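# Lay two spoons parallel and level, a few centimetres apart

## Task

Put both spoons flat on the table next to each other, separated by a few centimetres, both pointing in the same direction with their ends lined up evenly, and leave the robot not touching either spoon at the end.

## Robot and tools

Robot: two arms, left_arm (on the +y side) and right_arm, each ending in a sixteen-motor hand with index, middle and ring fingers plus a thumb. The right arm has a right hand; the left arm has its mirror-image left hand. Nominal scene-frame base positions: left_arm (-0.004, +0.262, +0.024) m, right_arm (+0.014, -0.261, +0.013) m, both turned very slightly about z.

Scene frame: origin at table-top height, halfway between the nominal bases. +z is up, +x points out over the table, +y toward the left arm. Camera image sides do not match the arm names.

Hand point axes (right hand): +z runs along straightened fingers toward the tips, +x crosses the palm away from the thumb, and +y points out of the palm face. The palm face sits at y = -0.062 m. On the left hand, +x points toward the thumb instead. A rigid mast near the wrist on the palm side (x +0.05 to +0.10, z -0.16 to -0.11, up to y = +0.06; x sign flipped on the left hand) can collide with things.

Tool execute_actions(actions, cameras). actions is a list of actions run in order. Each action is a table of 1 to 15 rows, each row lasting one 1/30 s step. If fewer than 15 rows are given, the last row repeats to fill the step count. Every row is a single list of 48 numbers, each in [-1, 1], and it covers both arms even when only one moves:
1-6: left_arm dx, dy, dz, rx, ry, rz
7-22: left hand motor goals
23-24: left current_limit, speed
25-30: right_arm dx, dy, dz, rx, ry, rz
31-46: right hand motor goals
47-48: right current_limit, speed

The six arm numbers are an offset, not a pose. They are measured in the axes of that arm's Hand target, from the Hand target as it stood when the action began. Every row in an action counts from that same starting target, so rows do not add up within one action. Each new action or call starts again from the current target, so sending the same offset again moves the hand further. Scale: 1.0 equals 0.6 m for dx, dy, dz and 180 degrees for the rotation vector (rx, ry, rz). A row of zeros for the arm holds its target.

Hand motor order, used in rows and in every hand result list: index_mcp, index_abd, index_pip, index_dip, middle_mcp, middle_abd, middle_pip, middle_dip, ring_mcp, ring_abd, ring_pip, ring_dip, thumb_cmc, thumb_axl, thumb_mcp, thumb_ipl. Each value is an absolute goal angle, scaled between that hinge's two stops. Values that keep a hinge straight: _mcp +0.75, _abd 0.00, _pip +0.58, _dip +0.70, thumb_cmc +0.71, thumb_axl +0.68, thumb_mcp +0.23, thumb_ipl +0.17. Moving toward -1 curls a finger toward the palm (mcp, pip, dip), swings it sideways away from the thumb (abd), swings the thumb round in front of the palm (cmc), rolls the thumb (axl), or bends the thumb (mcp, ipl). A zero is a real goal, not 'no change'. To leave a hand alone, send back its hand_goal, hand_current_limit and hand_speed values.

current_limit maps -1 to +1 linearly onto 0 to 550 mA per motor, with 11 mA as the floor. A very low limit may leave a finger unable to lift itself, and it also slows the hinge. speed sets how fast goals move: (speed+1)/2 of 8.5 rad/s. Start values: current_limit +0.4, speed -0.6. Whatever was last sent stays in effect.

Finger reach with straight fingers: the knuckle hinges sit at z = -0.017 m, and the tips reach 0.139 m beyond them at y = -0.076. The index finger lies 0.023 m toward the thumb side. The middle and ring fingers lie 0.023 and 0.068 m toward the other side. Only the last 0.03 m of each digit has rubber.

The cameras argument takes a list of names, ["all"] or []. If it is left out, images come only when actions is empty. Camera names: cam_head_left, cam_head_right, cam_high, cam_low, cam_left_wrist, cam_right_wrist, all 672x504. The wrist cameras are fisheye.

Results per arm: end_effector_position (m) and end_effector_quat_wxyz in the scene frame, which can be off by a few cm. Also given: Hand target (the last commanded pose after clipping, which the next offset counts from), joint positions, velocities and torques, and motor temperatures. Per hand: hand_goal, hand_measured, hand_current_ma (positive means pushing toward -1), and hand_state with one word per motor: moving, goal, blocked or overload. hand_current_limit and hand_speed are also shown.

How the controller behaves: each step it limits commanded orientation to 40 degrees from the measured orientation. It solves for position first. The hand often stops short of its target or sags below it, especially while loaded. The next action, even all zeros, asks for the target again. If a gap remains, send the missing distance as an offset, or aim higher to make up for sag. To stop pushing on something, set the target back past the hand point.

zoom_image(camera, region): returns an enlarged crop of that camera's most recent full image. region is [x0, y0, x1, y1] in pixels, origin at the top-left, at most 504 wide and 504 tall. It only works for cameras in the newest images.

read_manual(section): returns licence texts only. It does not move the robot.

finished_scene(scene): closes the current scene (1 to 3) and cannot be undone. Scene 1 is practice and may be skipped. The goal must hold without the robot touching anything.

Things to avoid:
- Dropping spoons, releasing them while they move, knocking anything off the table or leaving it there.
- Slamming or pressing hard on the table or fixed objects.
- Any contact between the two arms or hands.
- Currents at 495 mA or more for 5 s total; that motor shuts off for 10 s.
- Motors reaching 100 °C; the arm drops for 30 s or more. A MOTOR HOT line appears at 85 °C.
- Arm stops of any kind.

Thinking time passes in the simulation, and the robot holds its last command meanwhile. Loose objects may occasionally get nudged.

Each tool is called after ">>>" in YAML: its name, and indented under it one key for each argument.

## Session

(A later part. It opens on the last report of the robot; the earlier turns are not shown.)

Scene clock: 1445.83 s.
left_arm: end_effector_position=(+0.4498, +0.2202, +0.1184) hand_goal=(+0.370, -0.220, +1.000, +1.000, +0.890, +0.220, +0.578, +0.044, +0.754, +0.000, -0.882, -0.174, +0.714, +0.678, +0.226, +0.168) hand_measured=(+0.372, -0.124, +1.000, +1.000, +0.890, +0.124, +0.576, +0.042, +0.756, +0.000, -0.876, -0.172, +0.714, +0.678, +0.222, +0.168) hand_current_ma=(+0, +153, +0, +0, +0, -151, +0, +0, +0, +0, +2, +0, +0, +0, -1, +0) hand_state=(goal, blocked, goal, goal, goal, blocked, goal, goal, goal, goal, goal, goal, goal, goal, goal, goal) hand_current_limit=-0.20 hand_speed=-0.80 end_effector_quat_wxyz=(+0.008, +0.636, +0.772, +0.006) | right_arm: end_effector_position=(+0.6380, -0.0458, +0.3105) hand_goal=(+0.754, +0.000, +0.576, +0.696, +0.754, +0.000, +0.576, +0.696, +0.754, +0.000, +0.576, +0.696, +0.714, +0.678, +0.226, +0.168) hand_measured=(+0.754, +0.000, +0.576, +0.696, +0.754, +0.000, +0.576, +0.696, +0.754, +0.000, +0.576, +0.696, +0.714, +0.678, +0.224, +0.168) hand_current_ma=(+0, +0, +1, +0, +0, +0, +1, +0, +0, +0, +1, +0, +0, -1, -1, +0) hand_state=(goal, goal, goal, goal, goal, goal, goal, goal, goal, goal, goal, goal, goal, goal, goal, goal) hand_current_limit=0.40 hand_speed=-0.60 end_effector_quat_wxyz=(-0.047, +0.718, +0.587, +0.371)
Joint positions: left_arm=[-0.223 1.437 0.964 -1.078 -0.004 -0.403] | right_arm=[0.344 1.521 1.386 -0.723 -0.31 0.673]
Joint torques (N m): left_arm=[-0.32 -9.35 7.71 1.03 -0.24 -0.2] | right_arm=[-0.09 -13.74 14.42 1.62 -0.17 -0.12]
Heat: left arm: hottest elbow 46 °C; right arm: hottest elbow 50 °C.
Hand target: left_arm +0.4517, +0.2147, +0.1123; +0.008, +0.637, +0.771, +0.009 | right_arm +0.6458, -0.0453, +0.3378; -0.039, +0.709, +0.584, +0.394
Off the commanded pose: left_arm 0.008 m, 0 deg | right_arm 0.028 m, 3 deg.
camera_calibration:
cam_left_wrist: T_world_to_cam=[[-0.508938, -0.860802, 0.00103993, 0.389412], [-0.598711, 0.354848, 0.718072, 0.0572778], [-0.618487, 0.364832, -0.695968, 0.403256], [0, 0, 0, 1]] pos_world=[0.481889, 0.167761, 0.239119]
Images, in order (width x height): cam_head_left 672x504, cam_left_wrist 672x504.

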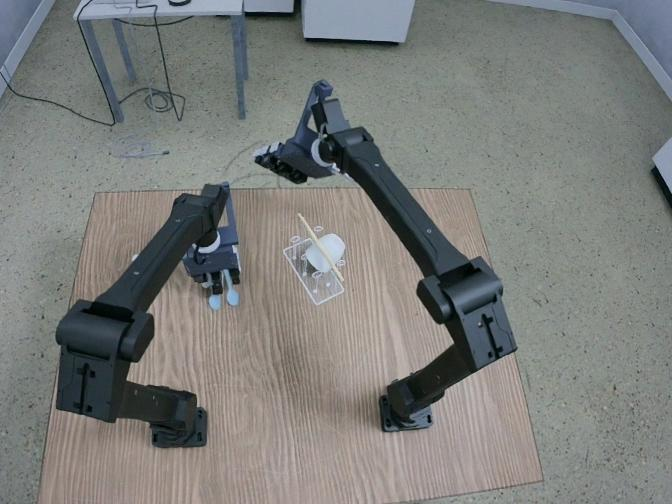

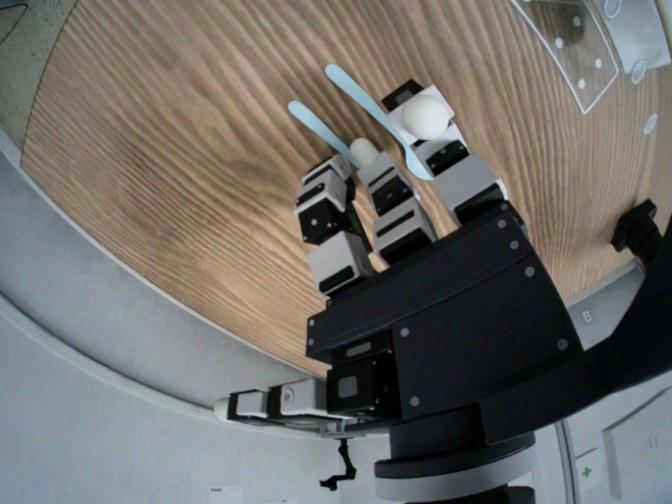

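>>> execute_actions:
  actions:
    - [[0,0,0,0,0,0,0.37,-0.04,1.0,1.0,0.89,0.04,0.577,0.0435,0.754,0,-0.883,-0.174,0.714,0.678,0.226,0.168,-0.1,-0.9,0,0,0,0,0,0,0.754,0,0.576,0.696,0.754,0,0.576,0.696,0.754,0,0.576,0.696,0.714,0.678,0.226,0.168,0.4,-0.6]]
    - [[0,0,-0.06,0,0,0,0.37,-0.04,1.0,1.0,0.89,0.04,0.577,0.0435,0.754,0,-0.883,-0.174,0.714,0.678,0.226,0.168,-0.1,-0.8,0,0,0,0,0,0,0.754,0,0.576,0.696,0.754,0,0.576,0.696,0.754,0,0.576,0.696,0.714,0.678,0.226,0.168,0.4,-0.6]]
    - [[0,0,-0.06,0,0,0,0.37,-0.04,1.0,1.0,0.89,0.04,0.577,0.0435,0.754,0,-0.883,-0.174,0.714,0.678,0.226,0.168,-0.1,-0.8,0,0,0,0,0,0,0.754,0,0.576,0.696,0.754,0,0.576,0.696,0.754,0,0.576,0.696,0.714,0.678,0.226,0.168,0.4,-0.6]]
    - [[0.08,0.03,-0.06,0,0,0,0.37,-0.04,1.0,1.0,0.89,0.04,0.577,0.0435,0.754,0,-0.883,-0.174,0.714,0.678,0.226,0.168,-0.1,-0.8,0,0,0,0,0,0,0.754,0,0.576,0.696,0.754,0,0.576,0.696,0.754,0,0.576,0.696,0.714,0.678,0.226,0.168,0.4,-0.6]]
    - [[0.1,0.03,-0.04,0,0,0,0.37,-0.04,1.0,1.0,0.89,0.04,0.577,0.0435,0.754,0,-0.883,-0.174,0.714,0.678,0.226,0.168,-0.1,-0.8,0,0,0,0,0,0,0.754,0,0.576,0.696,0.754,0,0.576,0.696,0.754,0,0.576,0.696,0.714,0.678,0.226,0.168,0.4,-0.6]]
  cameras: ["cam_left_wrist","cam_head_left","cam_high","cam_head_right"]

>>> zoom_image:
  camera: "cam_head_right"
  region: [190, 230, 310, 330]

>>> zoom_image:
  camera: "cam_high"
  region: [310, 290, 430, 390]

Scene clock: 1485.67 s.
left_arm: end_effector_position=(+0.4485, +0.3278, +0.2236) hand_goal=(+0.370, -0.040, +1.000, +1.000, +0.890, +0.040, +0.578, +0.044, +0.754, +0.000, -0.882, -0.174, +0.714, +0.678, +0.226, +0.168) hand_measured=(+0.370, -0.042, +1.000, +1.000, +0.888, +0.042, +0.576, +0.042, +0.756, +0.000, -0.876, -0.172, +0.714, +0.678, +0.222, +0.168) hand_current_ma=(+0, +0, +0, +0, +0, +0, +0, +0, +0, +0, +2, +0, +0, +0, -1, +0) hand_state=(goal, goal, goal, goal, goal, goal, goal, goal, goal, goal, goal, goal, goal, goal, goal, goal) hand_current_limit=-0.10 hand_speed=-0.80 end_effector_quat_wxyz=(-0.006, +0.629, +0.777, -0.004) | right_arm: end_effector_position=(+0.6380, -0.0458, +0.3105) hand_goal=(+0.754, +0.000, +0.576, +0.696, +0.754, +0.000, +0.576, +0.696, +0.754, +0.000, +0.576, +0.696, +0.714, +0.678, +0.226, +0.168) hand_measured=(+0.754, +0.000, +0.576, +0.696, +0.754, +0.000, +0.576, +0.696, +0.754, +0.000, +0.576, +0.696, +0.714, +0.678, +0.224, +0.168) hand_current_ma=(+0, +0, +1, +0, +0, +0, +1, +0, +0, +0, +1, +0, +0, -1, -1, +0) hand_state=(goal, goal, goal, goal, goal, goal, goal, goal, goal, goal, goal, goal, goal, goal, goal, goal) hand_current_limit=0.40 hand_speed=-0.60 end_effector_quat_wxyz=(-0.047, +0.718, +0.587, +0.371)
Joint positions: left_arm=[0.058 1.343 1.169 -1.411 -0.002 -0.141] | right_arm=[0.344 1.521 1.386 -0.723 -0.31 0.673]
Joint torques (N m): left_arm=[0.38 -9.58 13.53 -0.17 -0.01 0.11] | right_arm=[-0.15 -13.8 14.28 1.72 -0.19 -0.11]
Heat: left arm: hottest elbow 45 °C; right arm: hottest elbow 50 °C.
Hand target: left_arm +0.4637, +0.3271, +0.2450; +0.008, +0.637, +0.771, +0.009 | right_arm +0.6458, -0.0453, +0.3378; -0.039, +0.709, +0.584, +0.394
Off the commanded pose: left_arm 0.026 m, 2 deg | right_arm 0.028 m, 3 deg.
camera_calibration:
cam_left_wrist: T_world_to_cam=[[-0.49274, -0.870016, 0.0167371, 0.473562], [-0.580151, 0.342787, 0.738865, -0.0662555], [-0.648562, 0.354359, -0.673645, 0.448337], [0, 0, 0, 1]] pos_world=[0.485679, 0.275846, 0.343048]
Images, in order (width x height): cam_head_left 672x504, cam_head_right 672x504, cam_high 672x504, cam_left_wrist 672x504.

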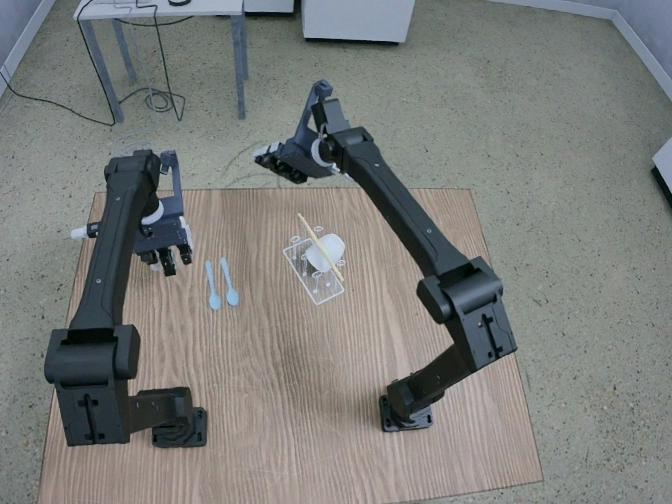

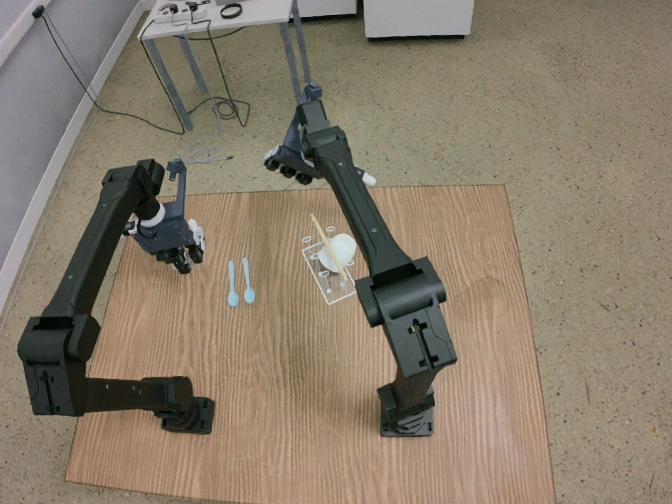

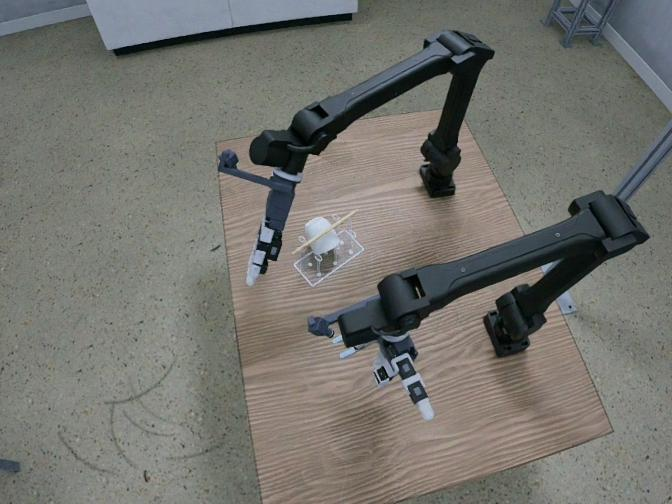

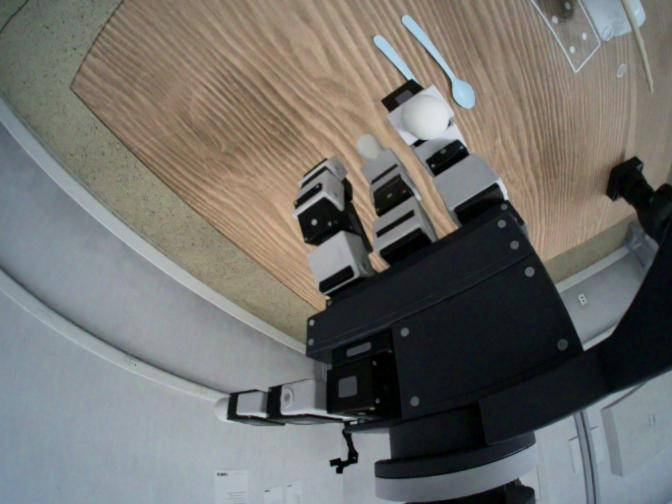

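Scaled by 4.200 from the camera's 672x504 image, which has a finer 960x720 frame.

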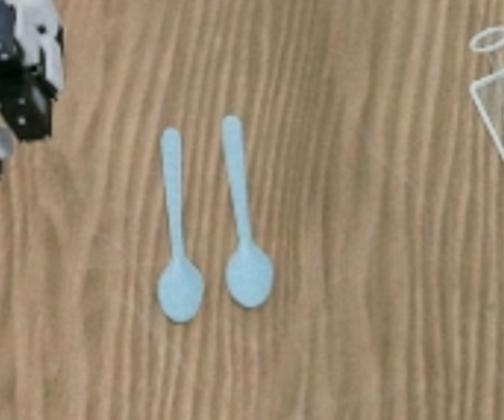

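Scaled by 4.200 from the camera's 672x504 image, which has a finer 960x720 frame.

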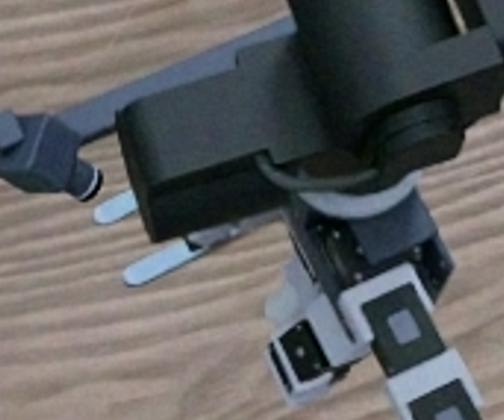

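>>> finished_scene:
  scene: 1

The scene is finished: the task was done.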